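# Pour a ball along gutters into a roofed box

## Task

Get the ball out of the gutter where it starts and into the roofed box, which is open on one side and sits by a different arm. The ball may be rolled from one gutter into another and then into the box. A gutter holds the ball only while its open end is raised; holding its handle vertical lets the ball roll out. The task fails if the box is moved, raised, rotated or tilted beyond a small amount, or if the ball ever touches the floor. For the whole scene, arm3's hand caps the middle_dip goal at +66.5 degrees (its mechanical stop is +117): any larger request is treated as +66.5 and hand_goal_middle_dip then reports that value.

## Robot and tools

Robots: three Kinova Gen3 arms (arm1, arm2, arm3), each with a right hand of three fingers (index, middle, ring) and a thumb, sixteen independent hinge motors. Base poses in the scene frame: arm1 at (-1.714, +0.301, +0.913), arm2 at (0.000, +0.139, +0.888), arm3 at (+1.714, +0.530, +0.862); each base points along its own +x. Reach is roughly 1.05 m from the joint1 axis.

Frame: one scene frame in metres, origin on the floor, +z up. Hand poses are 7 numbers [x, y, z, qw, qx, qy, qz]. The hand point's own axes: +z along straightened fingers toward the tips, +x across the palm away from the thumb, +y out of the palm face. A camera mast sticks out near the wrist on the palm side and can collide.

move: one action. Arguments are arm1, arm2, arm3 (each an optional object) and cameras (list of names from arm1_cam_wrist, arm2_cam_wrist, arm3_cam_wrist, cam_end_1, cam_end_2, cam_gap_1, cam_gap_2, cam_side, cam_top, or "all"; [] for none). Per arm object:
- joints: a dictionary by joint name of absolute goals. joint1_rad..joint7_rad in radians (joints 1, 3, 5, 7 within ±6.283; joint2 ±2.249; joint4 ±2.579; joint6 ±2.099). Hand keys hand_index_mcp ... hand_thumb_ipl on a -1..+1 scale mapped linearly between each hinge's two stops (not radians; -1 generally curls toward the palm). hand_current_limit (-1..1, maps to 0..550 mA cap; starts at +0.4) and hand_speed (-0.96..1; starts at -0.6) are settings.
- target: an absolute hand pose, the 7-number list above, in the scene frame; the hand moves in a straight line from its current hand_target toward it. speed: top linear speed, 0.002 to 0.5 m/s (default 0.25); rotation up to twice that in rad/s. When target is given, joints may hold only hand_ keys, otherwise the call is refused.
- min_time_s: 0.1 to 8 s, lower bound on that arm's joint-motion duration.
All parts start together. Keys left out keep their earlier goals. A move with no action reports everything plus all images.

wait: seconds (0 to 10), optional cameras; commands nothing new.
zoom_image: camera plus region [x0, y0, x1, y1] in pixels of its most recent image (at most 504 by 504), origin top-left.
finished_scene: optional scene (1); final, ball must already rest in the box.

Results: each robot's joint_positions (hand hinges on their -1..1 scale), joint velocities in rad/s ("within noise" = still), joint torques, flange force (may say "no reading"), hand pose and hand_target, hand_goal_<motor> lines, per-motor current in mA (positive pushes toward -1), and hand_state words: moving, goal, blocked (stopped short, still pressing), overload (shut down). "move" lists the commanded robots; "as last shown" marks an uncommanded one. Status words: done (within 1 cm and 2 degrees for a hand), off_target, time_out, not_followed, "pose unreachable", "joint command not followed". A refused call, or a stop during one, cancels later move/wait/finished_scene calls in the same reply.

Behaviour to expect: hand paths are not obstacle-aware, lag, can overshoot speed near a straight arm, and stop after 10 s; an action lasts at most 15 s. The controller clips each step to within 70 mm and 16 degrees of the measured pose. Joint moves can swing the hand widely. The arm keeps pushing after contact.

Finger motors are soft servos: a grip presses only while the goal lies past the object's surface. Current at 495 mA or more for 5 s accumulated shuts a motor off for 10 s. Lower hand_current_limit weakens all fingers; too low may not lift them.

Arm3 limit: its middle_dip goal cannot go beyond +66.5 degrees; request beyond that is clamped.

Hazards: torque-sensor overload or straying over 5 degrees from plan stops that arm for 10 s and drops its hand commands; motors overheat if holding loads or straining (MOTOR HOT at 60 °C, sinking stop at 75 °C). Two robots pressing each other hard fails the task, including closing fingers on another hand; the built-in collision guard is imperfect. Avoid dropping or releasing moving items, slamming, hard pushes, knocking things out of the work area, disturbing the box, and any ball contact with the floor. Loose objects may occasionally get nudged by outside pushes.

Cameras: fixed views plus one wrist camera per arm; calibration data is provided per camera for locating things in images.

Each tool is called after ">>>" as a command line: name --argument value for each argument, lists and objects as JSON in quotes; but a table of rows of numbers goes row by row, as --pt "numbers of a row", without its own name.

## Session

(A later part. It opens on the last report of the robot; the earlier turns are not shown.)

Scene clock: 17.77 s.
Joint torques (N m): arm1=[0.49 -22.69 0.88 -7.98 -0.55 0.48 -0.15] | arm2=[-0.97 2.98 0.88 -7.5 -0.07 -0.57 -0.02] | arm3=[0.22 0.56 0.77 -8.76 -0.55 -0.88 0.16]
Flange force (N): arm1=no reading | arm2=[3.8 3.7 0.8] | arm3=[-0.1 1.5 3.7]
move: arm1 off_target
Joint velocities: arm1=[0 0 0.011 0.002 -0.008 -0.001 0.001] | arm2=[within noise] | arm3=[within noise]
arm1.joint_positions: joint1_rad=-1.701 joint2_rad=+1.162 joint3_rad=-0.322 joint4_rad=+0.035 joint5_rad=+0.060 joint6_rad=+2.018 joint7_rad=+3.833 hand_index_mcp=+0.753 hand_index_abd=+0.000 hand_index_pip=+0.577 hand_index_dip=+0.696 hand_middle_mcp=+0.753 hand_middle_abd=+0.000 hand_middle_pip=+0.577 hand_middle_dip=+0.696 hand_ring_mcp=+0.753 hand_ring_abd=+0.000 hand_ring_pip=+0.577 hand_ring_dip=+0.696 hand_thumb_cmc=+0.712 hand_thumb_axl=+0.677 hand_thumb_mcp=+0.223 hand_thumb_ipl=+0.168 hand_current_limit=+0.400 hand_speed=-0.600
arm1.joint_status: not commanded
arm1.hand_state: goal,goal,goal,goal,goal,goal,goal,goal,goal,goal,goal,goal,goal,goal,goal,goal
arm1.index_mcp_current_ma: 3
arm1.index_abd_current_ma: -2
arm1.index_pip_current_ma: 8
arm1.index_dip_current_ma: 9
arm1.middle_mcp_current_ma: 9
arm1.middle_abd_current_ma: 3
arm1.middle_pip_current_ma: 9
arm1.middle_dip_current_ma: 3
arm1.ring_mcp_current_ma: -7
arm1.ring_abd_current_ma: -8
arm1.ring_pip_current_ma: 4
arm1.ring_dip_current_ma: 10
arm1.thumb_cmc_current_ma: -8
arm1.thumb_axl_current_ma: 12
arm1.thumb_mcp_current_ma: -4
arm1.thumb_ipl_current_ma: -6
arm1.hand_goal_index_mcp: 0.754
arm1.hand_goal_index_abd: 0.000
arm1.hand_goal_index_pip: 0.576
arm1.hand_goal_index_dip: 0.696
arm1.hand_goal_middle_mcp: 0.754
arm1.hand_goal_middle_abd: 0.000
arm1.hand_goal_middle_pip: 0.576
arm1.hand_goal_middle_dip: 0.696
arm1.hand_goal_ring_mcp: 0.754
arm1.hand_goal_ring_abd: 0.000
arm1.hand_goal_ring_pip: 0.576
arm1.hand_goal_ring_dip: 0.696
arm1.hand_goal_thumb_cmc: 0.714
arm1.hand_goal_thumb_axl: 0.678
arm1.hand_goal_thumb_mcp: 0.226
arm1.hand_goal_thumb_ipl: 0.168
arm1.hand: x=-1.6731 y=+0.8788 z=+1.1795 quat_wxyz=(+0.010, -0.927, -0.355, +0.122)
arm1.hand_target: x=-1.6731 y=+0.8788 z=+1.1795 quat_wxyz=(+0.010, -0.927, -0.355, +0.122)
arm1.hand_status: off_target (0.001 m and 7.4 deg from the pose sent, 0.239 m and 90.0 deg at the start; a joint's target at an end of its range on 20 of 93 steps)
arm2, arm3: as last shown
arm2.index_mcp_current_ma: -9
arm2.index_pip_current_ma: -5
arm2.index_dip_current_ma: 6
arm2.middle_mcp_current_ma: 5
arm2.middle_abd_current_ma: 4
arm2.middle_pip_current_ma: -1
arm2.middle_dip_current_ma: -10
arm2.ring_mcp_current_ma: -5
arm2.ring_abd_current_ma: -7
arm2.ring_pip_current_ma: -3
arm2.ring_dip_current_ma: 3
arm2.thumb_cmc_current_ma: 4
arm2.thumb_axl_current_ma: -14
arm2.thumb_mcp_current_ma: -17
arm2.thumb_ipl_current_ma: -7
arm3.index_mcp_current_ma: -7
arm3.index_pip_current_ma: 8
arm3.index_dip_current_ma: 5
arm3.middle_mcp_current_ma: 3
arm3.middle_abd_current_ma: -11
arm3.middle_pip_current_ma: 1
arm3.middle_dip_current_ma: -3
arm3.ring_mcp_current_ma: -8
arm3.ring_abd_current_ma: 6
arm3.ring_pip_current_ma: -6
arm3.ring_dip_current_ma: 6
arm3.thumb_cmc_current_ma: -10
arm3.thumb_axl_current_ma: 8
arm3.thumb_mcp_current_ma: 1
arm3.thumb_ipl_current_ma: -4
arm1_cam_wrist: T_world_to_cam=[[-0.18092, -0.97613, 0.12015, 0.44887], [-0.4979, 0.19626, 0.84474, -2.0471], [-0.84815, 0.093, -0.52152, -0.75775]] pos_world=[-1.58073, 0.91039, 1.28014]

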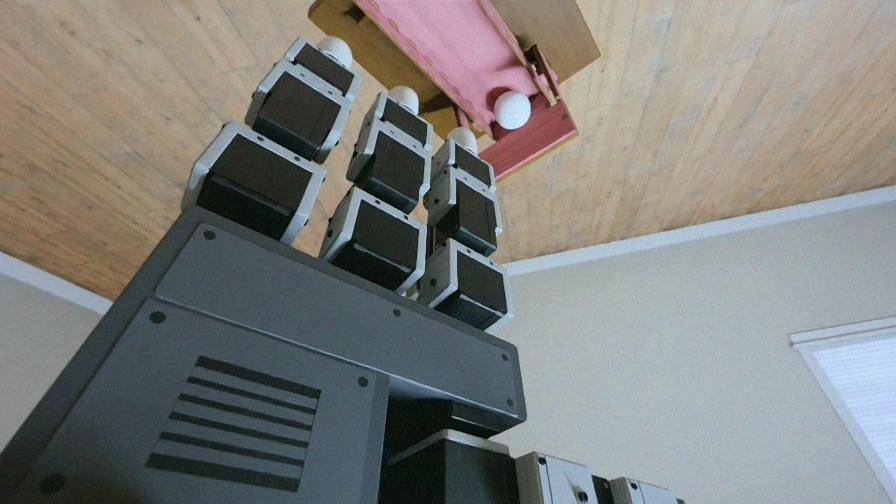

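>>> zoom_image --camera "arm1_cam_wrist" --region '[470, 20, 610, 190]'

>>> zoom_image --camera "arm1_cam_wrist" --region '[300, 0, 610, 190]'

Scaled by 2.965.

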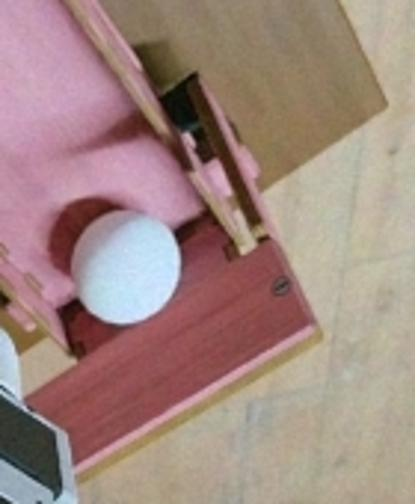

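Scaled by 1.626.

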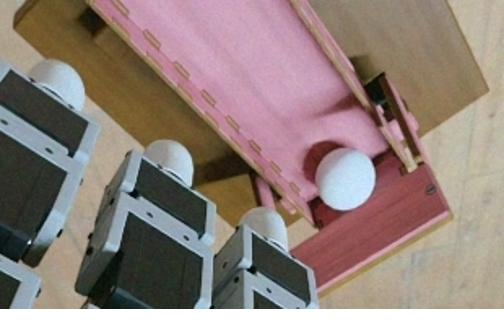

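>>> move --arm1 '{"joints": {"joint1_rad": -2.1, "joint2_rad": 0.2, "joint3_rad": 0, "joint4_rad": 1.4, "joint5_rad": 0, "joint6_rad": 0.9, "joint7_rad": 4.8}}'

>>> move --arm1 '{"joints": {"joint1_rad": -2.458, "joint2_rad": 0.251, "joint4_rad": 2.2515, "joint6_rad": -0.155, "joint7_rad": 5.64}}' --cameras '["arm1_cam_wrist"]'

>>> zoom_image --camera "arm1_cam_wrist" --region '[500, 0, 896, 400]'

Scene clock: 30.93 s.
Joint torques (N m): arm1=[0.49 -11.78 1.11 -10.85 -0.27 -1.64 -0.18] | arm2=[-0.97 2.95 0.92 -7.51 -0.06 -0.59 0.01] | arm3=[0.16 0.63 0.77 -8.77 -0.53 -0.85 0.16]
Flange force (N): arm1=[-7.7 -2.5 -2.2] | arm2=[3.7 3.9 0.8] | arm3=[0.0 1.6 3.9]
move: arm1 done
Joint velocities: within noise
arm1.joint_positions: joint1_rad=-2.100 joint2_rad=+0.200 joint3_rad=+0.000 joint4_rad=+1.400 joint5_rad=+0.000 joint6_rad=+0.900 joint7_rad=+4.800 hand_index_mcp=+0.753 hand_index_abd=+0.006 hand_index_pip=+0.577 hand_index_dip=+0.696 hand_middle_mcp=+0.753 hand_middle_abd=+0.005 hand_middle_pip=+0.577 hand_middle_dip=+0.696 hand_ring_mcp=+0.753 hand_ring_abd=+0.008 hand_ring_pip=+0.577 hand_ring_dip=+0.696 hand_thumb_cmc=+0.712 hand_thumb_axl=+0.677 hand_thumb_mcp=+0.223 hand_thumb_ipl=+0.168 hand_current_limit=+0.400 hand_speed=-0.600
arm1.joint_status: all done
arm1.hand_state: goal,goal,goal,goal,goal,goal,goal,goal,goal,goal,goal,goal,goal,goal,goal,goal
arm1.index_mcp_current_ma: 3
arm1.index_abd_current_ma: 5
arm1.index_pip_current_ma: 8
arm1.index_dip_current_ma: 6
arm1.middle_mcp_current_ma: 7
arm1.middle_abd_current_ma: 5
arm1.middle_pip_current_ma: 2
arm1.middle_dip_current_ma: -1
arm1.ring_mcp_current_ma: -6
arm1.ring_abd_current_ma: 0
arm1.ring_pip_current_ma: 4
arm1.ring_dip_current_ma: 5
arm1.thumb_cmc_current_ma: -7
arm1.thumb_axl_current_ma: 6
arm1.thumb_mcp_current_ma: -4
arm1.thumb_ipl_current_ma: -11
arm1.hand_goal_index_mcp: 0.754
arm1.hand_goal_index_abd: 0.000
arm1.hand_goal_index_pip: 0.576
arm1.hand_goal_index_dip: 0.696
arm1.hand_goal_middle_mcp: 0.754
arm1.hand_goal_middle_abd: 0.000
arm1.hand_goal_middle_pip: 0.576
arm1.hand_goal_middle_dip: 0.696
arm1.hand_goal_ring_mcp: 0.754
arm1.hand_goal_ring_abd: 0.000
arm1.hand_goal_ring_pip: 0.576
arm1.hand_goal_ring_dip: 0.696
arm1.hand_goal_thumb_cmc: 0.714
arm1.hand_goal_thumb_axl: 0.678
arm1.hand_goal_thumb_mcp: 0.226
arm1.hand_goal_thumb_ipl: 0.168
arm1.hand: x=-1.7883 y=+0.8735 z=+1.3498 quat_wxyz=(+0.247, -0.520, -0.794, -0.195)
arm1.hand_target: x=-1.7883 y=+0.8735 z=+1.3498 quat_wxyz=(+0.247, -0.520, -0.794, -0.195)
arm1.hand_status: not commanded
arm2, arm3: as last shown
arm2.index_mcp_current_ma: 4
arm2.index_abd_current_ma: -8
arm2.index_pip_current_ma: -3
arm2.index_dip_current_ma: 10
arm2.middle_mcp_current_ma: -6
arm2.middle_abd_current_ma: 0
arm2.middle_pip_current_ma: 5
arm2.middle_dip_current_ma: -12
arm2.ring_mcp_current_ma: -11
arm2.ring_abd_current_ma: 1
arm2.ring_pip_current_ma: 3
arm2.ring_dip_current_ma: 0
arm2.thumb_cmc_current_ma: -2
arm2.thumb_axl_current_ma: -6
arm2.thumb_mcp_current_ma: -19
arm2.thumb_ipl_current_ma: -4
arm3.index_mcp_current_ma: -9
arm3.index_abd_current_ma: -7
arm3.index_pip_current_ma: 4
arm3.middle_mcp_current_ma: -1
arm3.middle_abd_current_ma: -6
arm3.middle_pip_current_ma: -2
arm3.middle_dip_current_ma: -2
arm3.ring_mcp_current_ma: -12
arm3.ring_pip_current_ma: -13
arm3.ring_dip_current_ma: 4
arm3.thumb_cmc_current_ma: -1
arm3.thumb_axl_current_ma: 7
arm3.thumb_mcp_current_ma: 4
arm3.thumb_ipl_current_ma: 4
pictures: none

Scene clock: 33.20 s.
Joint torques (N m): arm1=[0.44 -9.76 1.16 -7.79 -0.24 -2.09 -0.16] | arm2=[-0.94 2.97 0.94 -7.54 -0.06 -0.59 0.05] | arm3=[0.17 0.62 0.84 -8.77 -0.55 -0.92 0.17]
Flange force (N): arm1=[-3.2 0.5 -6.8] | arm2=[3.8 4.0 0.9] | arm3=[0.0 1.9 3.6]
move: arm1 done
Joint velocities: within noise
arm1.joint_positions: joint1_rad=-2.458 joint2_rad=+0.251 joint3_rad=+0.000 joint4_rad=+2.251 joint5_rad=+0.000 joint6_rad=-0.155 joint7_rad=+5.640 hand_index_mcp=+0.758 hand_index_abd=+0.006 hand_index_pip=+0.581 hand_index_dip=+0.696 hand_middle_mcp=+0.757 hand_middle_abd=+0.004 hand_middle_pip=+0.581 hand_middle_dip=+0.696 hand_ring_mcp=+0.758 hand_ring_abd=+0.008 hand_ring_pip=+0.580 hand_ring_dip=+0.696 hand_thumb_cmc=+0.718 hand_thumb_axl=+0.677 hand_thumb_mcp=+0.223 hand_thumb_ipl=+0.168 hand_current_limit=+0.400 hand_speed=-0.600
arm1.joint_status: all done
arm1.hand_state: goal,goal,goal,goal,goal,goal,goal,goal,goal,goal,goal,goal,goal,goal,goal,goal
arm1.index_mcp_current_ma: 11
arm1.index_abd_current_ma: 10
arm1.index_pip_current_ma: 16
arm1.index_dip_current_ma: 11
arm1.middle_mcp_current_ma: 6
arm1.middle_abd_current_ma: 9
arm1.middle_pip_current_ma: 12
arm1.middle_dip_current_ma: -1
arm1.ring_mcp_current_ma: -3
arm1.ring_abd_current_ma: -1
arm1.ring_pip_current_ma: 6
arm1.ring_dip_current_ma: 3
arm1.thumb_cmc_current_ma: -1
arm1.thumb_axl_current_ma: 7
arm1.thumb_mcp_current_ma: -6
arm1.thumb_ipl_current_ma: -2
arm1.hand_goal_index_mcp: 0.754
arm1.hand_goal_index_abd: 0.000
arm1.hand_goal_index_pip: 0.576
arm1.hand_goal_index_dip: 0.696
arm1.hand_goal_middle_mcp: 0.754
arm1.hand_goal_middle_abd: 0.000
arm1.hand_goal_middle_pip: 0.576
arm1.hand_goal_middle_dip: 0.696
arm1.hand_goal_ring_mcp: 0.754
arm1.hand_goal_ring_abd: 0.000
arm1.hand_goal_ring_pip: 0.576
arm1.hand_goal_ring_dip: 0.696
arm1.hand_goal_thumb_cmc: 0.714
arm1.hand_goal_thumb_axl: 0.678
arm1.hand_goal_thumb_mcp: 0.226
arm1.hand_goal_thumb_ipl: 0.168
arm1.hand: x=-1.9843 y=+0.7839 z=+1.1798 quat_wxyz=(+0.237, +0.018, -0.922, -0.305)
arm1.hand_target: x=-1.9843 y=+0.7839 z=+1.1798 quat_wxyz=(+0.237, +0.018, -0.922, -0.305)
arm1.hand_status: not commanded
arm2, arm3: as last shown
arm2.index_mcp_current_ma: 7
arm2.index_abd_current_ma: -15
arm2.index_pip_current_ma: -1
arm2.index_dip_current_ma: 8
arm2.middle_mcp_current_ma: -5
arm2.middle_abd_current_ma: 11
arm2.middle_pip_current_ma: -2
arm2.middle_dip_current_ma: -9
arm2.ring_mcp_current_ma: -10
arm2.ring_abd_current_ma: -4
arm2.ring_pip_current_ma: -1
arm2.ring_dip_current_ma: -6
arm2.thumb_cmc_current_ma: 3
arm2.thumb_axl_current_ma: -9
arm2.thumb_mcp_current_ma: -18
arm2.thumb_ipl_current_ma: -14
arm3.index_mcp_current_ma: -6
arm3.index_abd_current_ma: -8
arm3.index_dip_current_ma: 9
arm3.middle_mcp_current_ma: 5
arm3.middle_abd_current_ma: -10
arm3.middle_pip_current_ma: -1
arm3.middle_dip_current_ma: -5
arm3.ring_mcp_current_ma: -5
arm3.ring_abd_current_ma: 9
arm3.ring_pip_current_ma: -8
arm3.ring_dip_current_ma: 7
arm3.thumb_cmc_current_ma: -4
arm3.thumb_axl_current_ma: 0
arm3.thumb_mcp_current_ma: 1
arm3.thumb_ipl_current_ma: 2
arm1_cam_wrist: T_world_to_cam=[[0.78031, 0.62537, 0.00494, 1.08766], [0.62534, -0.78033, 0.00657, 1.79959], [0.00797, -0.00204, -0.99997, 1.32499]] pos_world=[-1.98462, 0.72677, 1.30774]

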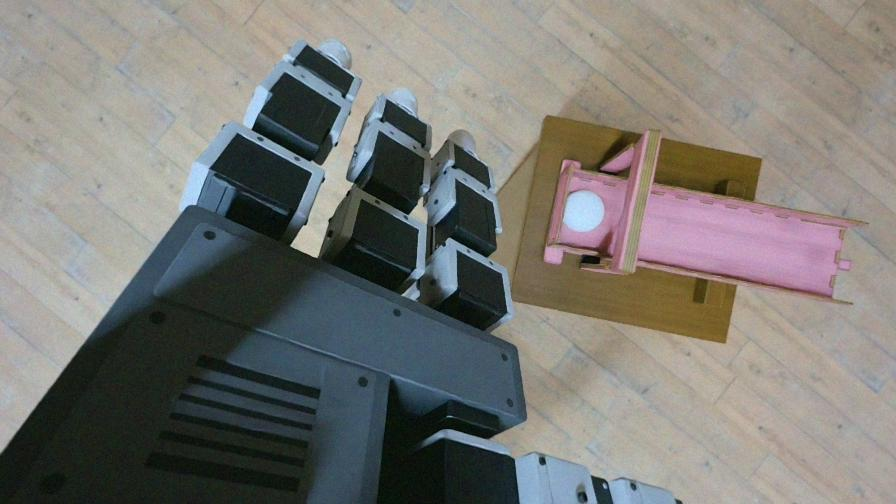

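Scaled by 1.260.

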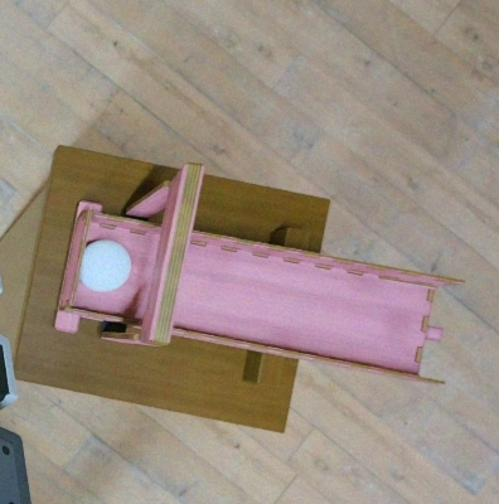

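>>> zoom_image --camera "arm1_cam_wrist" --region '[500, 100, 700, 350]'

>>> zoom_image --camera "arm1_cam_wrist" --region '[670, 130, 870, 350]'

Scaled by 2.016.

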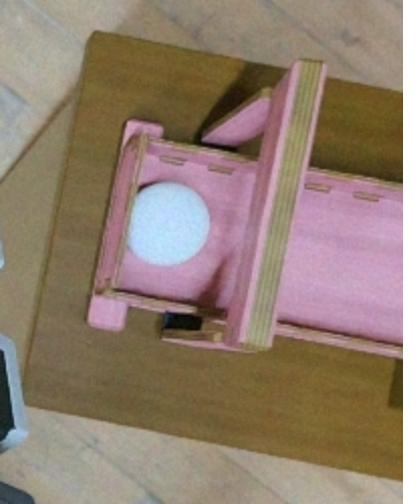

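Scaled by 2.291.

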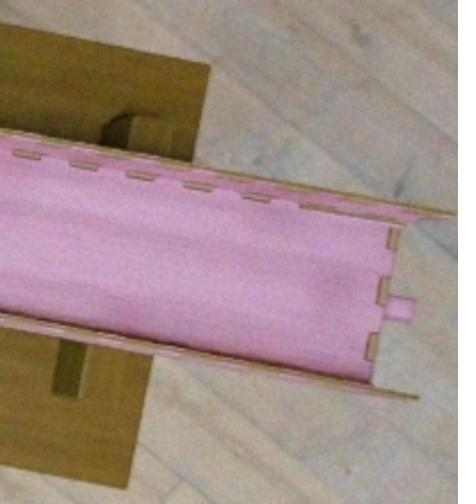

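>>> move --arm1 '{"target": [-1.9219, 0.8339, 1.1798, 0.237, 0.018, -0.922, -0.305], "speed": 0.2}' --cameras '["arm1_cam_wrist"]'

>>> zoom_image --camera "arm1_cam_wrist" --region '[440, 100, 640, 350]'

>>> zoom_image --camera "arm1_cam_wrist" --region '[600, 130, 800, 350]'

Scene clock: 40.83 s.
Joint torques (N m): arm1=[0.04 -9.97 -0.1 -7.98 -0.38 -2.01 -0.15] | arm2=[-0.94 3 0.92 -7.52 -0.07 -0.59 0.03] | arm3=[0.19 0.66 0.74 -8.77 -0.53 -0.88 0.21]
Flange force (N): arm1=no reading | arm2=[3.9 3.9 0.8] | arm3=[0.1 1.7 3.8]
move: arm1 done
Joint velocities: within noise
arm1.joint_positions: joint1_rad=-1.816 joint2_rad=+0.310 joint3_rad=-0.462 joint4_rad=+2.192 joint5_rad=+0.400 joint6_rad=-0.114 joint7_rad=+5.479 hand_index_mcp=+0.758 hand_index_abd=+0.006 hand_index_pip=+0.581 hand_index_dip=+0.696 hand_middle_mcp=+0.757 hand_middle_abd=+0.004 hand_middle_pip=+0.581 hand_middle_dip=+0.696 hand_ring_mcp=+0.758 hand_ring_abd=+0.008 hand_ring_pip=+0.580 hand_ring_dip=+0.696 hand_thumb_cmc=+0.718 hand_thumb_axl=+0.677 hand_thumb_mcp=+0.223 hand_thumb_ipl=+0.168 hand_current_limit=+0.400 hand_speed=-0.600
arm1.joint_status: not commanded
arm1.hand_state: goal,goal,goal,goal,goal,goal,goal,goal,goal,goal,goal,goal,goal,goal,goal,goal
arm1.index_mcp_current_ma: 9
arm1.index_abd_current_ma: 4
arm1.index_pip_current_ma: 18
arm1.index_dip_current_ma: 6
arm1.middle_mcp_current_ma: 10
arm1.middle_abd_current_ma: 5
arm1.middle_pip_current_ma: 11
arm1.middle_dip_current_ma: 2
arm1.ring_mcp_current_ma: 0
arm1.ring_abd_current_ma: -3
arm1.ring_pip_current_ma: 9
arm1.ring_dip_current_ma: 6
arm1.thumb_cmc_current_ma: 5
arm1.thumb_axl_current_ma: 8
arm1.thumb_mcp_current_ma: -7
arm1.thumb_ipl_current_ma: 0
arm1.hand_goal_index_mcp: 0.754
arm1.hand_goal_index_abd: 0.000
arm1.hand_goal_index_pip: 0.576
arm1.hand_goal_index_dip: 0.696
arm1.hand_goal_middle_mcp: 0.754
arm1.hand_goal_middle_abd: 0.000
arm1.hand_goal_middle_pip: 0.576
arm1.hand_goal_middle_dip: 0.696
arm1.hand_goal_ring_mcp: 0.754
arm1.hand_goal_ring_abd: 0.000
arm1.hand_goal_ring_pip: 0.576
arm1.hand_goal_ring_dip: 0.696
arm1.hand_goal_thumb_cmc: 0.714
arm1.hand_goal_thumb_axl: 0.678
arm1.hand_goal_thumb_mcp: 0.226
arm1.hand_goal_thumb_ipl: 0.168
arm1.hand: x=-1.9219 y=+0.8339 z=+1.1798 quat_wxyz=(+0.237, +0.018, -0.922, -0.305)
arm1.hand_target: x=-1.9219 y=+0.8339 z=+1.1798 quat_wxyz=(+0.237, +0.018, -0.922, -0.305)
arm1.hand_status: done (0.000 m and 0.0 deg from the pose sent, 0.080 m and 0.0 deg at the start)
arm2.joint_positions: joint1_rad=+0.224 joint2_rad=-0.483 joint3_rad=-0.011 joint4_rad=+1.492 joint5_rad=-0.107 joint6_rad=+1.870 joint7_rad=+1.501 hand_index_mcp=+0.753 hand_index_abd=+0.000 hand_index_pip=+0.577 hand_index_dip=+0.696 hand_middle_mcp=+0.753 hand_middle_abd=+0.000 hand_middle_pip=+0.577 hand_middle_dip=+0.696 hand_ring_mcp=+0.753 hand_ring_abd=+0.000 hand_ring_pip=+0.577 hand_ring_dip=+0.696 hand_thumb_cmc=+0.714 hand_thumb_axl=+0.677 hand_thumb_mcp=+0.224 hand_thumb_ipl=+0.168 hand_current_limit=+0.400 hand_speed=-0.600
arm2.joint_status: not commanded
arm2.hand_state: goal,goal,goal,goal,goal,goal,goal,goal,goal,goal,goal,goal,goal,goal,goal,goal
arm2.index_mcp_current_ma: -14
arm2.index_abd_current_ma: -12
arm2.index_pip_current_ma: -2
arm2.index_dip_current_ma: 10
arm2.middle_mcp_current_ma: -2
arm2.middle_abd_current_ma: 3
arm2.middle_pip_current_ma: 3
arm2.middle_dip_current_ma: -8
arm2.ring_mcp_current_ma: -9
arm2.ring_abd_current_ma: -2
arm2.ring_pip_current_ma: 2
arm2.ring_dip_current_ma: -6
arm2.thumb_cmc_current_ma: -1
arm2.thumb_axl_current_ma: -11
arm2.thumb_mcp_current_ma: -15
arm2.thumb_ipl_current_ma: -7
arm2.hand_goal_index_mcp: 0.754
arm2.hand_goal_index_abd: 0.000
arm2.hand_goal_index_pip: 0.576
arm2.hand_goal_index_dip: 0.696
arm2.hand_goal_middle_mcp: 0.754
arm2.hand_goal_middle_abd: 0.000
arm2.hand_goal_middle_pip: 0.576
arm2.hand_goal_middle_dip: 0.696
arm2.hand_goal_ring_mcp: 0.754
arm2.hand_goal_ring_abd: 0.000
arm2.hand_goal_ring_pip: 0.576
arm2.hand_goal_ring_dip: 0.696
arm2.hand_goal_thumb_cmc: 0.714
arm2.hand_goal_thumb_axl: 0.678
arm2.hand_goal_thumb_mcp: 0.226
arm2.hand_goal_thumb_ipl: 0.168
arm2.hand: x=+0.0530 y=-0.0524 z=+1.4360 quat_wxyz=(+0.115, +0.783, +0.607, -0.069)
arm2.hand_target: x=+0.0530 y=-0.0524 z=+1.4360 quat_wxyz=(+0.115, +0.783, +0.607, -0.069)
arm2.hand_status: not commanded
arm3.joint_positions: joint1_rad=-0.074 joint2_rad=-0.469 joint3_rad=-0.107 joint4_rad=+1.387 joint5_rad=+0.001 joint6_rad=+1.867 joint7_rad=+1.699 hand_index_mcp=+0.753 hand_index_abd=+0.000 hand_index_pip=+0.577 hand_index_dip=+0.696 hand_middle_mcp=+0.753 hand_middle_abd=+0.000 hand_middle_pip=+0.577 hand_middle_dip=+0.696 hand_ring_mcp=+0.753 hand_ring_abd=+0.000 hand_ring_pip=+0.577 hand_ring_dip=+0.696 hand_thumb_cmc=+0.714 hand_thumb_axl=+0.677 hand_thumb_mcp=+0.224 hand_thumb_ipl=+0.168 hand_current_limit=+0.400 hand_speed=-0.600
arm3.joint_status: not commanded
arm3.hand_state: goal,goal,goal,goal,goal,goal,goal,goal,goal,goal,goal,goal,goal,goal,goal,goal
arm3.index_mcp_current_ma: -10
arm3.index_abd_current_ma: -10
arm3.index_pip_current_ma: 12
arm3.index_dip_current_ma: 3
arm3.middle_mcp_current_ma: 6
arm3.middle_abd_current_ma: -8
arm3.middle_pip_current_ma: -2
arm3.middle_dip_current_ma: 1
arm3.ring_mcp_current_ma: -8
arm3.ring_abd_current_ma: 9
arm3.ring_pip_current_ma: -8
arm3.ring_dip_current_ma: 7
arm3.thumb_cmc_current_ma: -5
arm3.thumb_axl_current_ma: 2
arm3.thumb_mcp_current_ma: 6
arm3.thumb_ipl_current_ma: -2
arm3.hand_goal_index_mcp: 0.754
arm3.hand_goal_index_abd: 0.000
arm3.hand_goal_index_pip: 0.576
arm3.hand_goal_index_dip: 0.696
arm3.hand_goal_middle_mcp: 0.754
arm3.hand_goal_middle_abd: 0.000
arm3.hand_goal_middle_pip: 0.576
arm3.hand_goal_middle_dip: 0.696
arm3.hand_goal_ring_mcp: 0.754
arm3.hand_goal_ring_abd: 0.000
arm3.hand_goal_ring_pip: 0.576
arm3.hand_goal_ring_dip: 0.696
arm3.hand_goal_thumb_cmc: 0.714
arm3.hand_goal_thumb_axl: 0.678
arm3.hand_goal_thumb_mcp: 0.226
arm3.hand_goal_thumb_ipl: 0.168
arm3.hand: x=+1.5825 y=+0.3875 z=+1.4294 quat_wxyz=(-0.006, +0.950, +0.257, -0.178)
arm3.hand_target: x=+1.5825 y=+0.3875 z=+1.4294 quat_wxyz=(-0.006, +0.950, +0.257, -0.178)
arm3.hand_status: not commanded
arm1_cam_wrist: T_world_to_cam=[[0.78018, 0.62553, 0.00576, 1.00646], [0.6255, -0.7802, 0.0062, 1.80019], [0.00837, -0.00123, -0.99996, 1.32474]] pos_world=[-1.92232, 0.77657, 1.30774]

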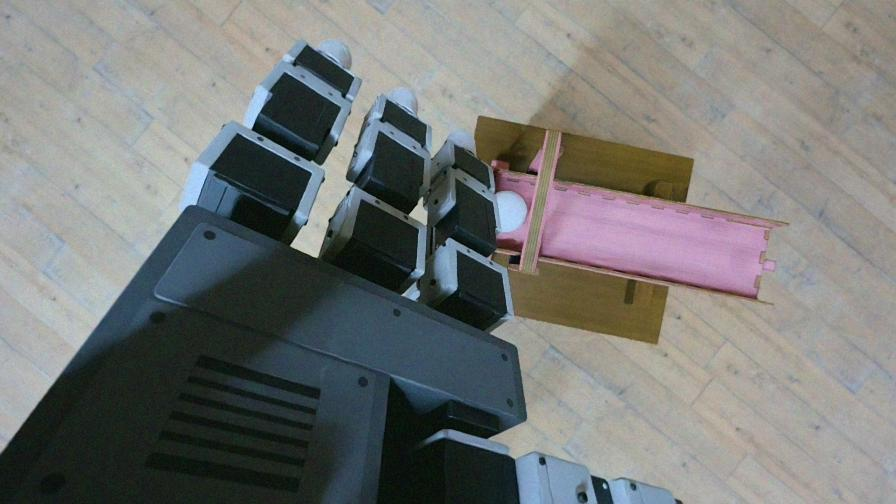

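Scaled by 2.016.

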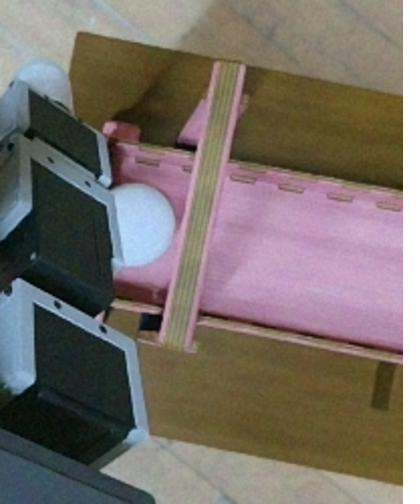

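Scaled by 2.291.

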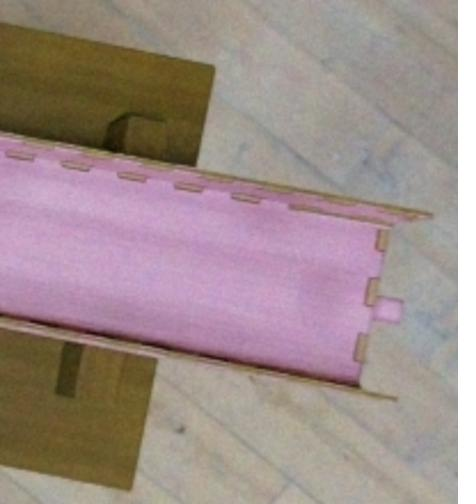

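>>> move --arm1 '{"joints": {"joint1_rad": -2.2, "joint2_rad": 0.70, "joint3_rad": 0.0, "joint4_rad": 2.443, "joint5_rad": 0.0, "joint6_rad": -1.571, "joint7_rad": 4.975, "hand_thumb_cmc": -0.714}, "min_time_s": 2.5}' --cameras '["arm1_cam_wrist"]'

Scene clock: 49.07 s.
Joint torques (N m): arm1=[0.47 -13.12 1.33 -3.69 -0.28 -2.87 -0.08] | arm2=[-1 2.97 0.98 -7.51 -0.05 -0.58 0.02] | arm3=[0.12 0.65 0.74 -8.78 -0.52 -0.91 0.22]
Flange force (N): arm1=[7.5 -0.1 -2.8] | arm2=[3.8 4.1 0.8] | arm3=[0.1 1.8 3.7]
move: arm1 done
Joint velocities: within noise
arm1.joint_positions: joint1_rad=-2.200 joint2_rad=+0.700 joint3_rad=+0.000 joint4_rad=+2.443 joint5_rad=+0.000 joint6_rad=-1.571 joint7_rad=+4.975 hand_index_mcp=+0.758 hand_index_abd=+0.006 hand_index_pip=+0.581 hand_index_dip=+0.696 hand_middle_mcp=+0.757 hand_middle_abd=+0.005 hand_middle_pip=+0.581 hand_middle_dip=+0.696 hand_ring_mcp=+0.758 hand_ring_abd=+0.008 hand_ring_pip=+0.580 hand_ring_dip=+0.696 hand_thumb_cmc=-0.700 hand_thumb_axl=+0.677 hand_thumb_mcp=+0.224 hand_thumb_ipl=+0.168 hand_current_limit=+0.400 hand_speed=-0.600
arm1.joint_status: all done
arm1.hand_state: goal,goal,goal,goal,goal,goal,goal,goal,goal,goal,goal,goal,goal,goal,goal,goal
arm1.index_mcp_current_ma: 9
arm1.index_abd_current_ma: 8
arm1.index_pip_current_ma: 17
arm1.index_dip_current_ma: 7
arm1.middle_mcp_current_ma: 8
arm1.middle_abd_current_ma: 3
arm1.middle_pip_current_ma: 12
arm1.middle_dip_current_ma: 3
arm1.ring_mcp_current_ma: -5
arm1.ring_abd_current_ma: -5
arm1.ring_pip_current_ma: 13
arm1.ring_dip_current_ma: 7
arm1.thumb_cmc_current_ma: 13
arm1.thumb_axl_current_ma: 13
arm1.thumb_mcp_current_ma: 0
arm1.thumb_ipl_current_ma: -6
arm1.hand_goal_index_mcp: 0.754
arm1.hand_goal_index_abd: 0.000
arm1.hand_goal_index_pip: 0.576
arm1.hand_goal_index_dip: 0.696
arm1.hand_goal_middle_mcp: 0.754
arm1.hand_goal_middle_abd: 0.000
arm1.hand_goal_middle_pip: 0.576
arm1.hand_goal_middle_dip: 0.696
arm1.hand_goal_ring_mcp: 0.754
arm1.hand_goal_ring_abd: 0.000
arm1.hand_goal_ring_pip: 0.576
arm1.hand_goal_ring_dip: 0.696
arm1.hand_goal_thumb_cmc: -0.714
arm1.hand_goal_thumb_axl: 0.678
arm1.hand_goal_thumb_mcp: 0.226
arm1.hand_goal_thumb_ipl: 0.168
arm1.hand: x=-1.8462 y=+0.8692 z=+1.2044 quat_wxyz=(+0.538, -0.303, -0.640, -0.458)
arm1.hand_target: x=-1.8462 y=+0.8692 z=+1.2044 quat_wxyz=(+0.538, -0.303, -0.640, -0.458)
arm1.hand_status: not commanded
arm2, arm3: as last shown
arm2.index_mcp_current_ma: -4
arm2.index_abd_current_ma: -8
arm2.index_dip_current_ma: 9
arm2.middle_mcp_current_ma: -1
arm2.middle_abd_current_ma: 12
arm2.middle_pip_current_ma: 2
arm2.middle_dip_current_ma: -7
arm2.ring_abd_current_ma: -3
arm2.ring_pip_current_ma: 4
arm2.ring_dip_current_ma: 5
arm2.thumb_cmc_current_ma: 6
arm2.thumb_axl_current_ma: -7
arm2.thumb_mcp_current_ma: -24
arm2.thumb_ipl_current_ma: -13
arm3.index_pip_current_ma: 10
arm3.index_dip_current_ma: 9
arm3.middle_mcp_current_ma: 0
arm3.middle_abd_current_ma: -4
arm3.middle_pip_current_ma: 0
arm3.middle_dip_current_ma: -6
arm3.ring_mcp_current_ma: -5
arm3.ring_abd_current_ma: 10
arm3.ring_pip_current_ma: -6
arm3.thumb_cmc_current_ma: -7
arm3.thumb_axl_current_ma: 9
arm3.thumb_mcp_current_ma: 2
arm3.thumb_ipl_current_ma: 0
arm1_cam_wrist: T_world_to_cam=[[0.72086, 0.31564, -0.61703, 1.835], [-0.10071, -0.83313, -0.54384, 1.14793], [-0.68572, 0.45417, -0.56878, -0.84783]] pos_world=[-1.78856, 0.76223, 1.27431]

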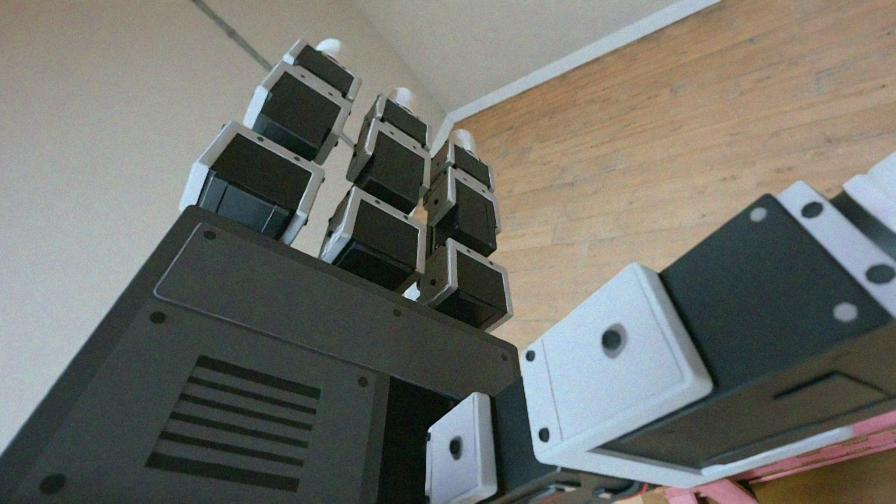

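>>> move --arm1 '{"joints": {"joint1_rad": -2.2478, "joint2_rad": 1.0914, "joint3_rad": 0.0, "joint4_rad": 2.2952, "joint5_rad": 0.0095, "joint6_rad": -1.8158, "joint7_rad": 4.977}, "min_time_s": 2.5}' --cameras '["arm1_cam_wrist", "cam_gap_1", "cam_end_1"]'

Scene clock: 52.73 s.
Joint torques (N m): arm1=[0.4 -15.65 1.42 -1.77 -0.31 -2.85 -0.05] | arm2=[-0.97 2.96 0.9 -7.53 -0.05 -0.56 -0.02] | arm3=[0.18 0.65 0.75 -8.77 -0.48 -0.86 0.19]
Flange force (N): arm1=[7.7 0.0 -1.3] | arm2=[3.8 3.7 0.9] | arm3=[0.1 1.7 3.9]
move: arm1 done
Joint velocities: within noise
arm1.joint_positions: joint1_rad=-2.248 joint2_rad=+1.091 joint3_rad=+0.000 joint4_rad=+2.295 joint5_rad=+0.010 joint6_rad=-1.816 joint7_rad=+4.977 hand_index_mcp=+0.758 hand_index_abd=+0.006 hand_index_pip=+0.581 hand_index_dip=+0.696 hand_middle_mcp=+0.757 hand_middle_abd=+0.005 hand_middle_pip=+0.581 hand_middle_dip=+0.696 hand_ring_mcp=+0.758 hand_ring_abd=+0.008 hand_ring_pip=+0.580 hand_ring_dip=+0.696 hand_thumb_cmc=-0.700 hand_thumb_axl=+0.677 hand_thumb_mcp=+0.224 hand_thumb_ipl=+0.168 hand_current_limit=+0.400 hand_speed=-0.600
arm1.joint_status: all done
arm1.hand_state: goal,goal,goal,goal,goal,goal,goal,goal,goal,goal,goal,goal,goal,goal,goal,goal
arm1.index_mcp_current_ma: 3
arm1.index_abd_current_ma: 9
arm1.index_pip_current_ma: 14
arm1.index_dip_current_ma: 9
arm1.middle_mcp_current_ma: 12
arm1.middle_abd_current_ma: 10
arm1.middle_pip_current_ma: 8
arm1.middle_dip_current_ma: 1
arm1.ring_mcp_current_ma: 1
arm1.ring_abd_current_ma: 0
arm1.ring_pip_current_ma: 9
arm1.ring_dip_current_ma: 7
arm1.thumb_cmc_current_ma: 17
arm1.thumb_axl_current_ma: 13
arm1.thumb_mcp_current_ma: -3
arm1.thumb_ipl_current_ma: -2
arm1.hand_goal_index_mcp: 0.754
arm1.hand_goal_index_abd: 0.000
arm1.hand_goal_index_pip: 0.576
arm1.hand_goal_index_dip: 0.696
arm1.hand_goal_middle_mcp: 0.754
arm1.hand_goal_middle_abd: 0.000
arm1.hand_goal_middle_pip: 0.576
arm1.hand_goal_middle_dip: 0.696
arm1.hand_goal_ring_mcp: 0.754
arm1.hand_goal_ring_abd: 0.000
arm1.hand_goal_ring_pip: 0.576
arm1.hand_goal_ring_dip: 0.696
arm1.hand_goal_thumb_cmc: -0.714
arm1.hand_goal_thumb_axl: 0.678
arm1.hand_goal_thumb_mcp: 0.226
arm1.hand_goal_thumb_ipl: 0.168
arm1.hand: x=-1.8878 y=+0.8852 z=+1.0863 quat_wxyz=(+0.551, -0.284, -0.648, -0.443)
arm1.hand_target: x=-1.8878 y=+0.8852 z=+1.0863 quat_wxyz=(+0.551, -0.284, -0.648, -0.443)
arm1.hand_status: not commanded
arm2, arm3: as last shown
arm2.index_mcp_current_ma: -2
arm2.index_abd_current_ma: -11
arm2.index_pip_current_ma: 0
arm2.index_dip_current_ma: 14
arm2.middle_mcp_current_ma: 5
arm2.middle_abd_current_ma: 4
arm2.middle_pip_current_ma: -1
arm2.middle_dip_current_ma: -4
arm2.ring_mcp_current_ma: -7
arm2.ring_abd_current_ma: -7
arm2.ring_pip_current_ma: 3
arm2.ring_dip_current_ma: 3
arm2.thumb_cmc_current_ma: -1
arm2.thumb_axl_current_ma: -6
arm2.thumb_mcp_current_ma: -12
arm2.thumb_ipl_current_ma: -3
arm3.index_mcp_current_ma: -1
arm3.index_abd_current_ma: -14
arm3.index_pip_current_ma: 4
arm3.index_dip_current_ma: 4
arm3.middle_mcp_current_ma: 1
arm3.middle_abd_current_ma: -10
arm3.middle_pip_current_ma: -4
arm3.middle_dip_current_ma: -4
arm3.ring_mcp_current_ma: -7
arm3.ring_abd_current_ma: 13
arm3.ring_pip_current_ma: -3
arm3.ring_dip_current_ma: 12
arm3.thumb_cmc_current_ma: 0
arm3.thumb_axl_current_ma: 3
arm3.thumb_mcp_current_ma: -4
arm3.thumb_ipl_current_ma: -1
pictures: arm1_cam_wrist, cam_end_1, cam_gap_1
arm1_cam_wrist: T_world_to_cam=[[0.70122, 0.35678, -0.61725, 1.71388], [-0.05353, -0.83698, -0.5446, 1.18623], [-0.71093, 0.41493, -0.56781, -0.96476]] pos_world=[-1.82418, 0.78169, 1.15612]

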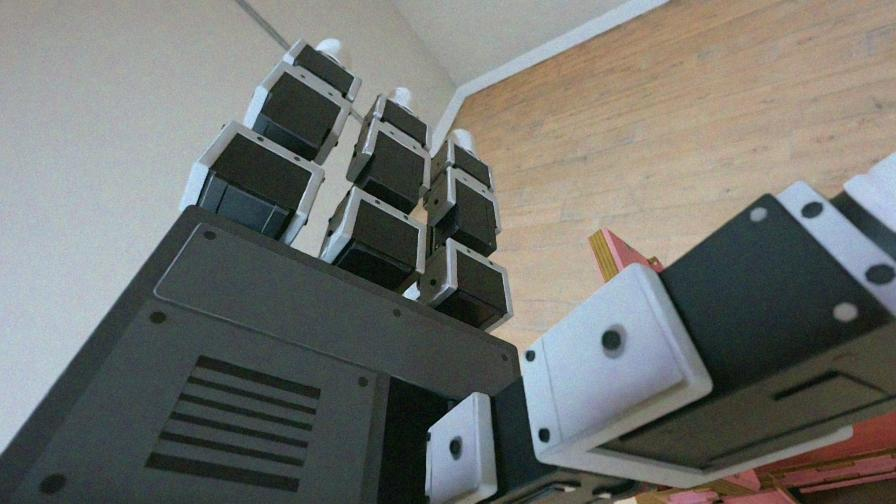

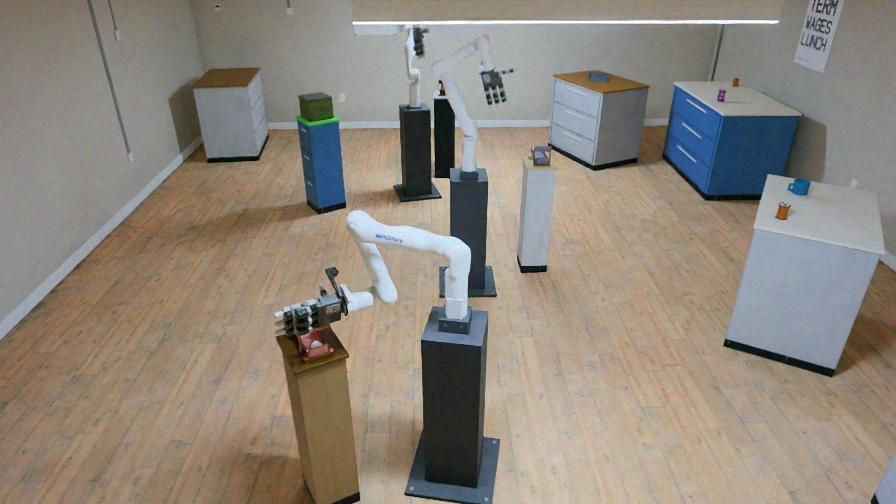

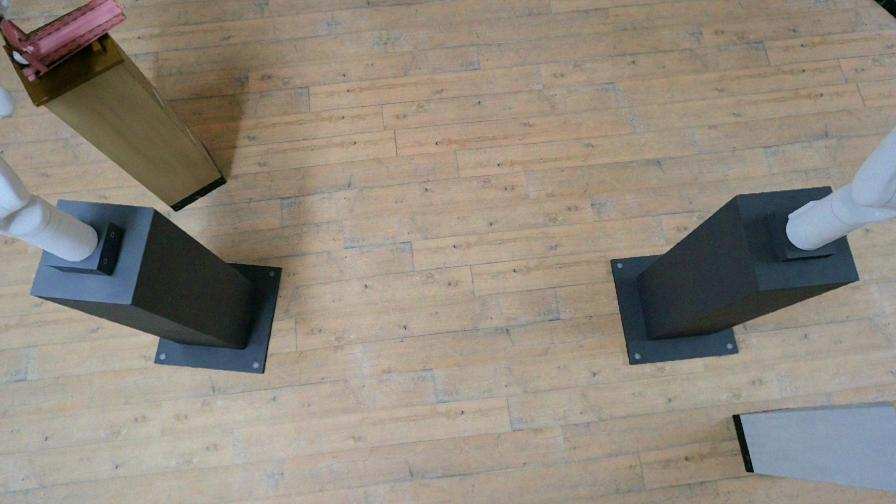

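>>> zoom_image --camera "arm1_cam_wrist" --region '[520, 200, 720, 312]'

Scaled by 2.520.

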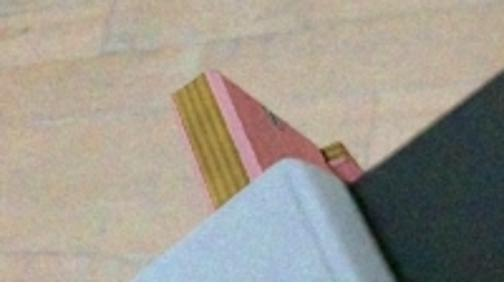

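>>> move --arm1 '{"target": [-1.8603, 0.8881, 1.0217, 0.551, -0.284, -0.648, -0.443], "speed": 0.08}' --cameras '["arm1_cam_wrist"]'

>>> zoom_image --camera "arm1_cam_wrist" --region '[500, 180, 800, 400]'

Scene clock: 55.63 s.
Joint torques (N m): arm1=[0.42 -16.07 1.58 -0.76 -0.36 -2.85 -0.1] | arm2=[-0.95 2.97 0.95 -7.51 -0.04 -0.57 0.04] | arm3=[0.11 0.61 0.75 -8.8 -0.54 -0.86 0.15]
Flange force (N): arm1=[7.6 -0.5 -0.3] | arm2=[3.8 4.0 0.8] | arm3=[0.1 1.6 3.9]
move: arm1 done
Joint velocities: within noise
arm1.joint_positions: joint1_rad=-2.193 joint2_rad=+1.291 joint3_rad=+0.040 joint4_rad=+2.224 joint5_rad=+0.081 joint6_rad=-1.946 joint7_rad=+4.966 hand_index_mcp=+0.758 hand_index_abd=+0.006 hand_index_pip=+0.581 hand_index_dip=+0.696 hand_middle_mcp=+0.757 hand_middle_abd=+0.005 hand_middle_pip=+0.581 hand_middle_dip=+0.696 hand_ring_mcp=+0.758 hand_ring_abd=+0.008 hand_ring_pip=+0.580 hand_ring_dip=+0.696 hand_thumb_cmc=-0.700 hand_thumb_axl=+0.677 hand_thumb_mcp=+0.224 hand_thumb_ipl=+0.168 hand_current_limit=+0.400 hand_speed=-0.600
arm1.joint_status: not commanded
arm1.hand_state: goal,goal,goal,goal,goal,goal,goal,goal,goal,goal,goal,goal,goal,goal,goal,goal
arm1.index_mcp_current_ma: 11
arm1.index_abd_current_ma: 9
arm1.index_pip_current_ma: 17
arm1.index_dip_current_ma: 9
arm1.middle_mcp_current_ma: 9
arm1.middle_abd_current_ma: 0
arm1.middle_pip_current_ma: 8
arm1.middle_dip_current_ma: 0
arm1.ring_mcp_current_ma: 2
arm1.ring_abd_current_ma: -4
arm1.ring_pip_current_ma: 9
arm1.ring_dip_current_ma: 8
arm1.thumb_cmc_current_ma: 16
arm1.thumb_axl_current_ma: 10
arm1.thumb_mcp_current_ma: 3
arm1.thumb_ipl_current_ma: 0
arm1.hand_goal_index_mcp: 0.754
arm1.hand_goal_index_abd: 0.000
arm1.hand_goal_index_pip: 0.576
arm1.hand_goal_index_dip: 0.696
arm1.hand_goal_middle_mcp: 0.754
arm1.hand_goal_middle_abd: 0.000
arm1.hand_goal_middle_pip: 0.576
arm1.hand_goal_middle_dip: 0.696
arm1.hand_goal_ring_mcp: 0.754
arm1.hand_goal_ring_abd: 0.000
arm1.hand_goal_ring_pip: 0.576
arm1.hand_goal_ring_dip: 0.696
arm1.hand_goal_thumb_cmc: -0.714
arm1.hand_goal_thumb_axl: 0.678
arm1.hand_goal_thumb_mcp: 0.226
arm1.hand_goal_thumb_ipl: 0.168
arm1.hand: x=-1.8603 y=+0.8881 z=+1.0217 quat_wxyz=(+0.551, -0.284, -0.648, -0.443)
arm1.hand_target: x=-1.8603 y=+0.8881 z=+1.0217 quat_wxyz=(+0.551, -0.284, -0.648, -0.443)
arm1.hand_status: done (0.000 m and 0.0 deg from the pose sent, 0.070 m and 0.1 deg at the start)
arm2, arm3: as last shown
arm2.index_mcp_current_ma: 2
arm2.index_abd_current_ma: -13
arm2.index_pip_current_ma: -4
arm2.index_dip_current_ma: 11
arm2.middle_mcp_current_ma: 1
arm2.middle_abd_current_ma: 5
arm2.middle_pip_current_ma: -4
arm2.middle_dip_current_ma: -1
arm2.ring_mcp_current_ma: -12
arm2.ring_abd_current_ma: 1
arm2.ring_pip_current_ma: 8
arm2.ring_dip_current_ma: 1
arm2.thumb_cmc_current_ma: 0
arm2.thumb_axl_current_ma: -2
arm2.thumb_mcp_current_ma: -18
arm2.thumb_ipl_current_ma: -5
arm3.index_mcp_current_ma: -3
arm3.index_abd_current_ma: -10
arm3.index_pip_current_ma: 6
arm3.index_dip_current_ma: -1
arm3.middle_pip_current_ma: 0
arm3.middle_dip_current_ma: 2
arm3.ring_mcp_current_ma: -6
arm3.ring_abd_current_ma: 9
arm3.ring_pip_current_ma: -6
arm3.ring_dip_current_ma: 10
arm3.thumb_cmc_current_ma: -5
arm3.thumb_axl_current_ma: 2
arm3.thumb_mcp_current_ma: 3
arm3.thumb_ipl_current_ma: 9
arm1_cam_wrist: T_world_to_cam=[[0.70151, 0.35721, -0.61668, 1.65327], [-0.0531, -0.83671, -0.54507, 1.15594], [-0.71068, 0.41512, -0.56799, -0.98256]] pos_world=[-1.79668, 0.78449, 1.09152]

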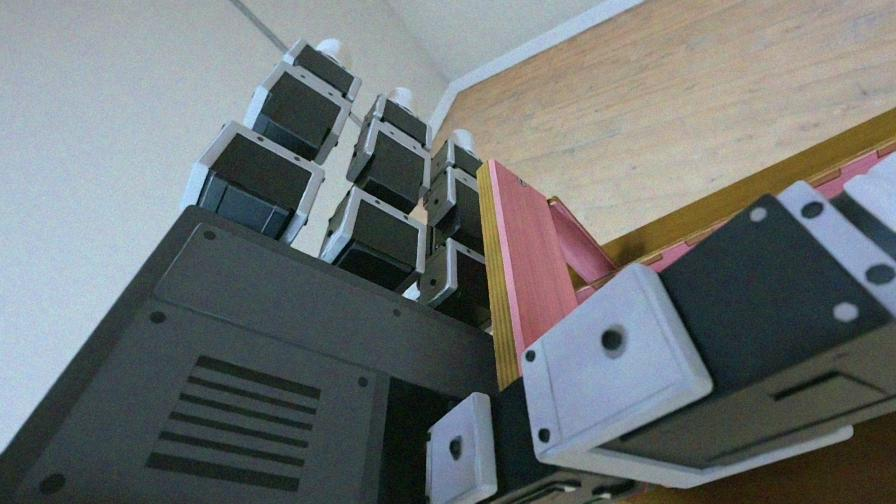

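Scaled by 1.680.

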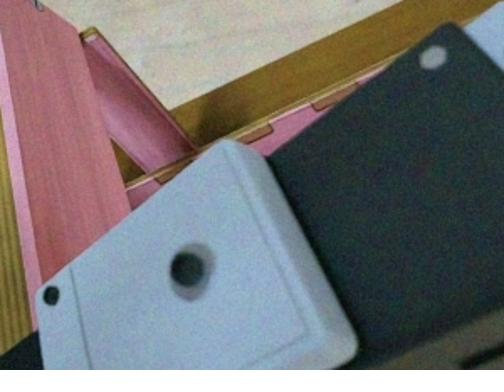

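>>> zoom_image --camera "arm1_cam_wrist" --region '[440, 130, 640, 400]'

Scaled by 1.867.

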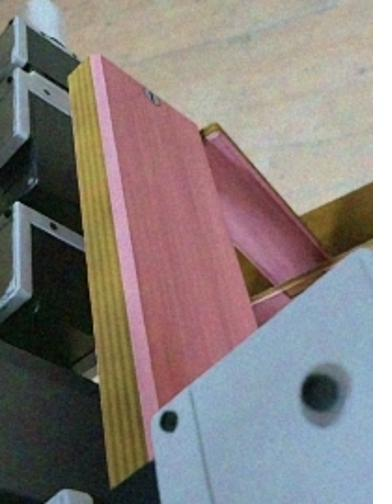

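>>> move --arm1 '{"target": [-1.8585, 0.8958, 1.0024, 0.551, -0.284, -0.648, -0.443], "speed": 0.05}' --cameras '["arm1_cam_wrist", "cam_end_1"]'

>>> zoom_image --camera "cam_end_1" --region '[250, 250, 390, 380]'

>>> zoom_image --camera "arm1_cam_wrist" --region '[420, 100, 670, 420]'

Scene clock: 58.20 s.
Joint torques (N m): arm1=[0.43 -16.33 1.51 -1.05 -0.31 -2.89 -0.07] | arm2=[-0.91 2.94 0.94 -7.54 -0.09 -0.57 0.03] | arm3=[0.19 0.63 0.75 -8.77 -0.52 -0.88 0.19]
Flange force (N): arm1=[8.0 -0.5 -0.9] | arm2=[3.7 3.9 0.9] | arm3=[0.1 1.6 3.8]
move: arm1 done
Joint velocities: within noise
arm1.joint_positions: joint1_rad=-2.184 joint2_rad=+1.337 joint3_rad=+0.047 joint4_rad=+2.172 joint5_rad=+0.090 joint6_rad=-1.941 joint7_rad=+4.962 hand_index_mcp=+0.758 hand_index_abd=+0.006 hand_index_pip=+0.581 hand_index_dip=+0.696 hand_middle_mcp=+0.757 hand_middle_abd=+0.005 hand_middle_pip=+0.581 hand_middle_dip=+0.696 hand_ring_mcp=+0.758 hand_ring_abd=+0.008 hand_ring_pip=+0.580 hand_ring_dip=+0.696 hand_thumb_cmc=-0.700 hand_thumb_axl=+0.677 hand_thumb_mcp=+0.224 hand_thumb_ipl=+0.168 hand_current_limit=+0.400 hand_speed=-0.600
arm1.joint_status: not commanded
arm1.hand_state: goal,goal,goal,goal,goal,goal,goal,goal,goal,goal,goal,goal,goal,goal,goal,goal
arm1.index_mcp_current_ma: 8
arm1.index_abd_current_ma: 9
arm1.index_pip_current_ma: 21
arm1.index_dip_current_ma: 8
arm1.middle_mcp_current_ma: 8
arm1.middle_abd_current_ma: 7
arm1.middle_pip_current_ma: 7
arm1.middle_dip_current_ma: 0
arm1.ring_mcp_current_ma: 3
arm1.ring_abd_current_ma: -1
arm1.ring_pip_current_ma: 12
arm1.ring_dip_current_ma: 6
arm1.thumb_cmc_current_ma: 21
arm1.thumb_axl_current_ma: 9
arm1.thumb_mcp_current_ma: 0
arm1.thumb_ipl_current_ma: -5
arm1.hand_goal_index_mcp: 0.754
arm1.hand_goal_index_abd: 0.000
arm1.hand_goal_index_pip: 0.576
arm1.hand_goal_index_dip: 0.696
arm1.hand_goal_middle_mcp: 0.754
arm1.hand_goal_middle_abd: 0.000
arm1.hand_goal_middle_pip: 0.576
arm1.hand_goal_middle_dip: 0.696
arm1.hand_goal_ring_mcp: 0.754
arm1.hand_goal_ring_abd: 0.000
arm1.hand_goal_ring_pip: 0.576
arm1.hand_goal_ring_dip: 0.696
arm1.hand_goal_thumb_cmc: -0.714
arm1.hand_goal_thumb_axl: 0.678
arm1.hand_goal_thumb_mcp: 0.226
arm1.hand_goal_thumb_ipl: 0.168
arm1.hand: x=-1.8585 y=+0.8958 z=+1.0024 quat_wxyz=(+0.551, -0.284, -0.648, -0.443)
arm1.hand_target: x=-1.8585 y=+0.8958 z=+1.0024 quat_wxyz=(+0.551, -0.284, -0.648, -0.443)
arm1.hand_status: done (0.000 m and 0.0 deg from the pose sent, 0.021 m and 0.0 deg at the start)
arm2, arm3: as last shown
arm2.index_mcp_current_ma: 0
arm2.index_abd_current_ma: -19
arm2.index_pip_current_ma: 2
arm2.index_dip_current_ma: 12
arm2.middle_mcp_current_ma: -7
arm2.middle_abd_current_ma: 17
arm2.middle_pip_current_ma: 5
arm2.middle_dip_current_ma: -14
arm2.ring_mcp_current_ma: -2
arm2.ring_abd_current_ma: -9
arm2.ring_pip_current_ma: 3
arm2.ring_dip_current_ma: -5
arm2.thumb_cmc_current_ma: -6
arm2.thumb_axl_current_ma: -11
arm2.thumb_mcp_current_ma: -22
arm2.thumb_ipl_current_ma: -6
arm3.index_mcp_current_ma: -5
arm3.index_abd_current_ma: -8
arm3.index_pip_current_ma: -1
arm3.index_dip_current_ma: 2
arm3.middle_mcp_current_ma: 5
arm3.middle_abd_current_ma: -9
arm3.middle_pip_current_ma: -1
arm3.middle_dip_current_ma: -3
arm3.ring_mcp_current_ma: -7
arm3.ring_abd_current_ma: 10
arm3.ring_pip_current_ma: -11
arm3.ring_dip_current_ma: 6
arm3.thumb_cmc_current_ma: 1
arm3.thumb_axl_current_ma: 4
arm3.thumb_mcp_current_ma: -2
arm3.thumb_ipl_current_ma: 5
arm1_cam_wrist: T_world_to_cam=[[0.70151, 0.35721, -0.61668, 1.63735], [-0.0531, -0.83671, -0.54507, 1.15196], [-0.71068, 0.41512, -0.56799, -0.99544]] pos_world=[-1.79488, 0.79219, 1.07222]

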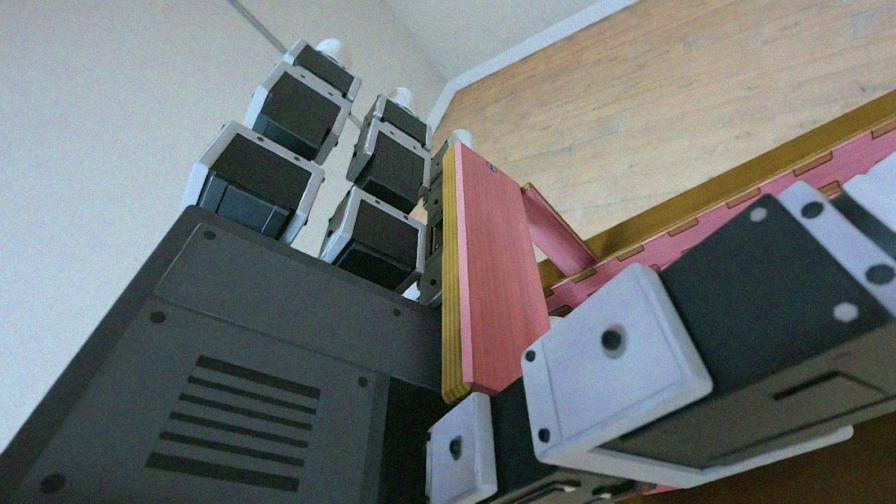

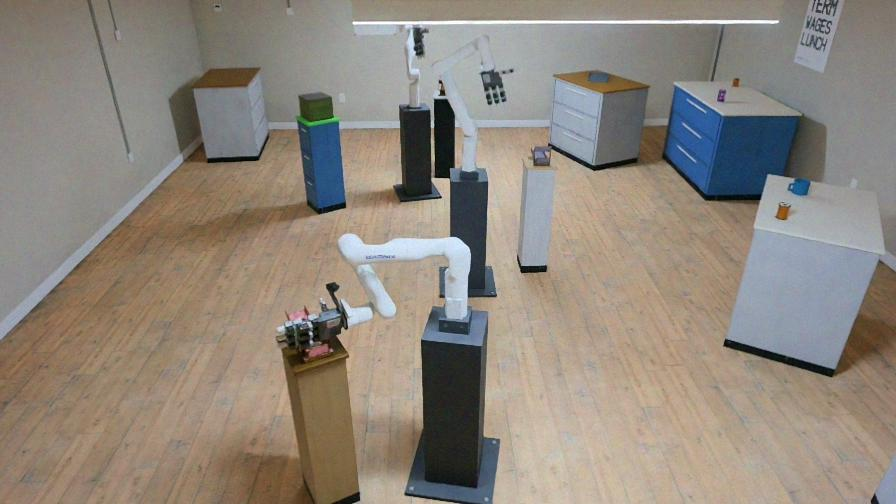

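Scaled by 3.600.

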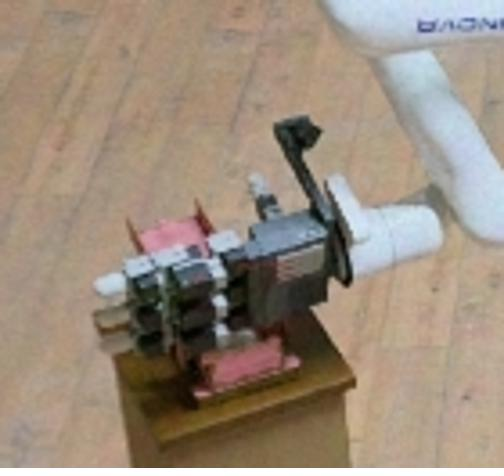

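Scaled by 1.575.

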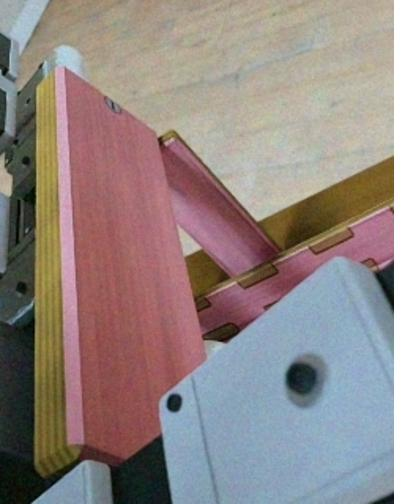

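>>> zoom_image --camera "arm1_cam_wrist" --region '[410, 350, 540, 504]'

Scaled by 3.273.

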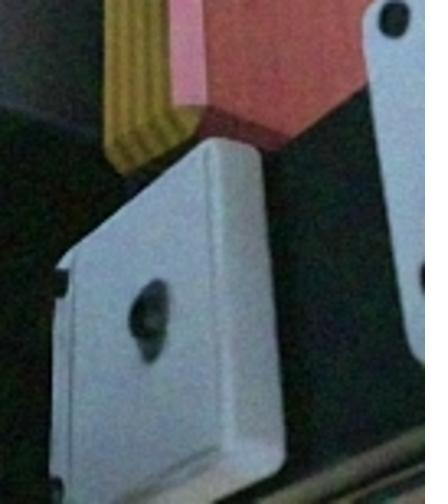

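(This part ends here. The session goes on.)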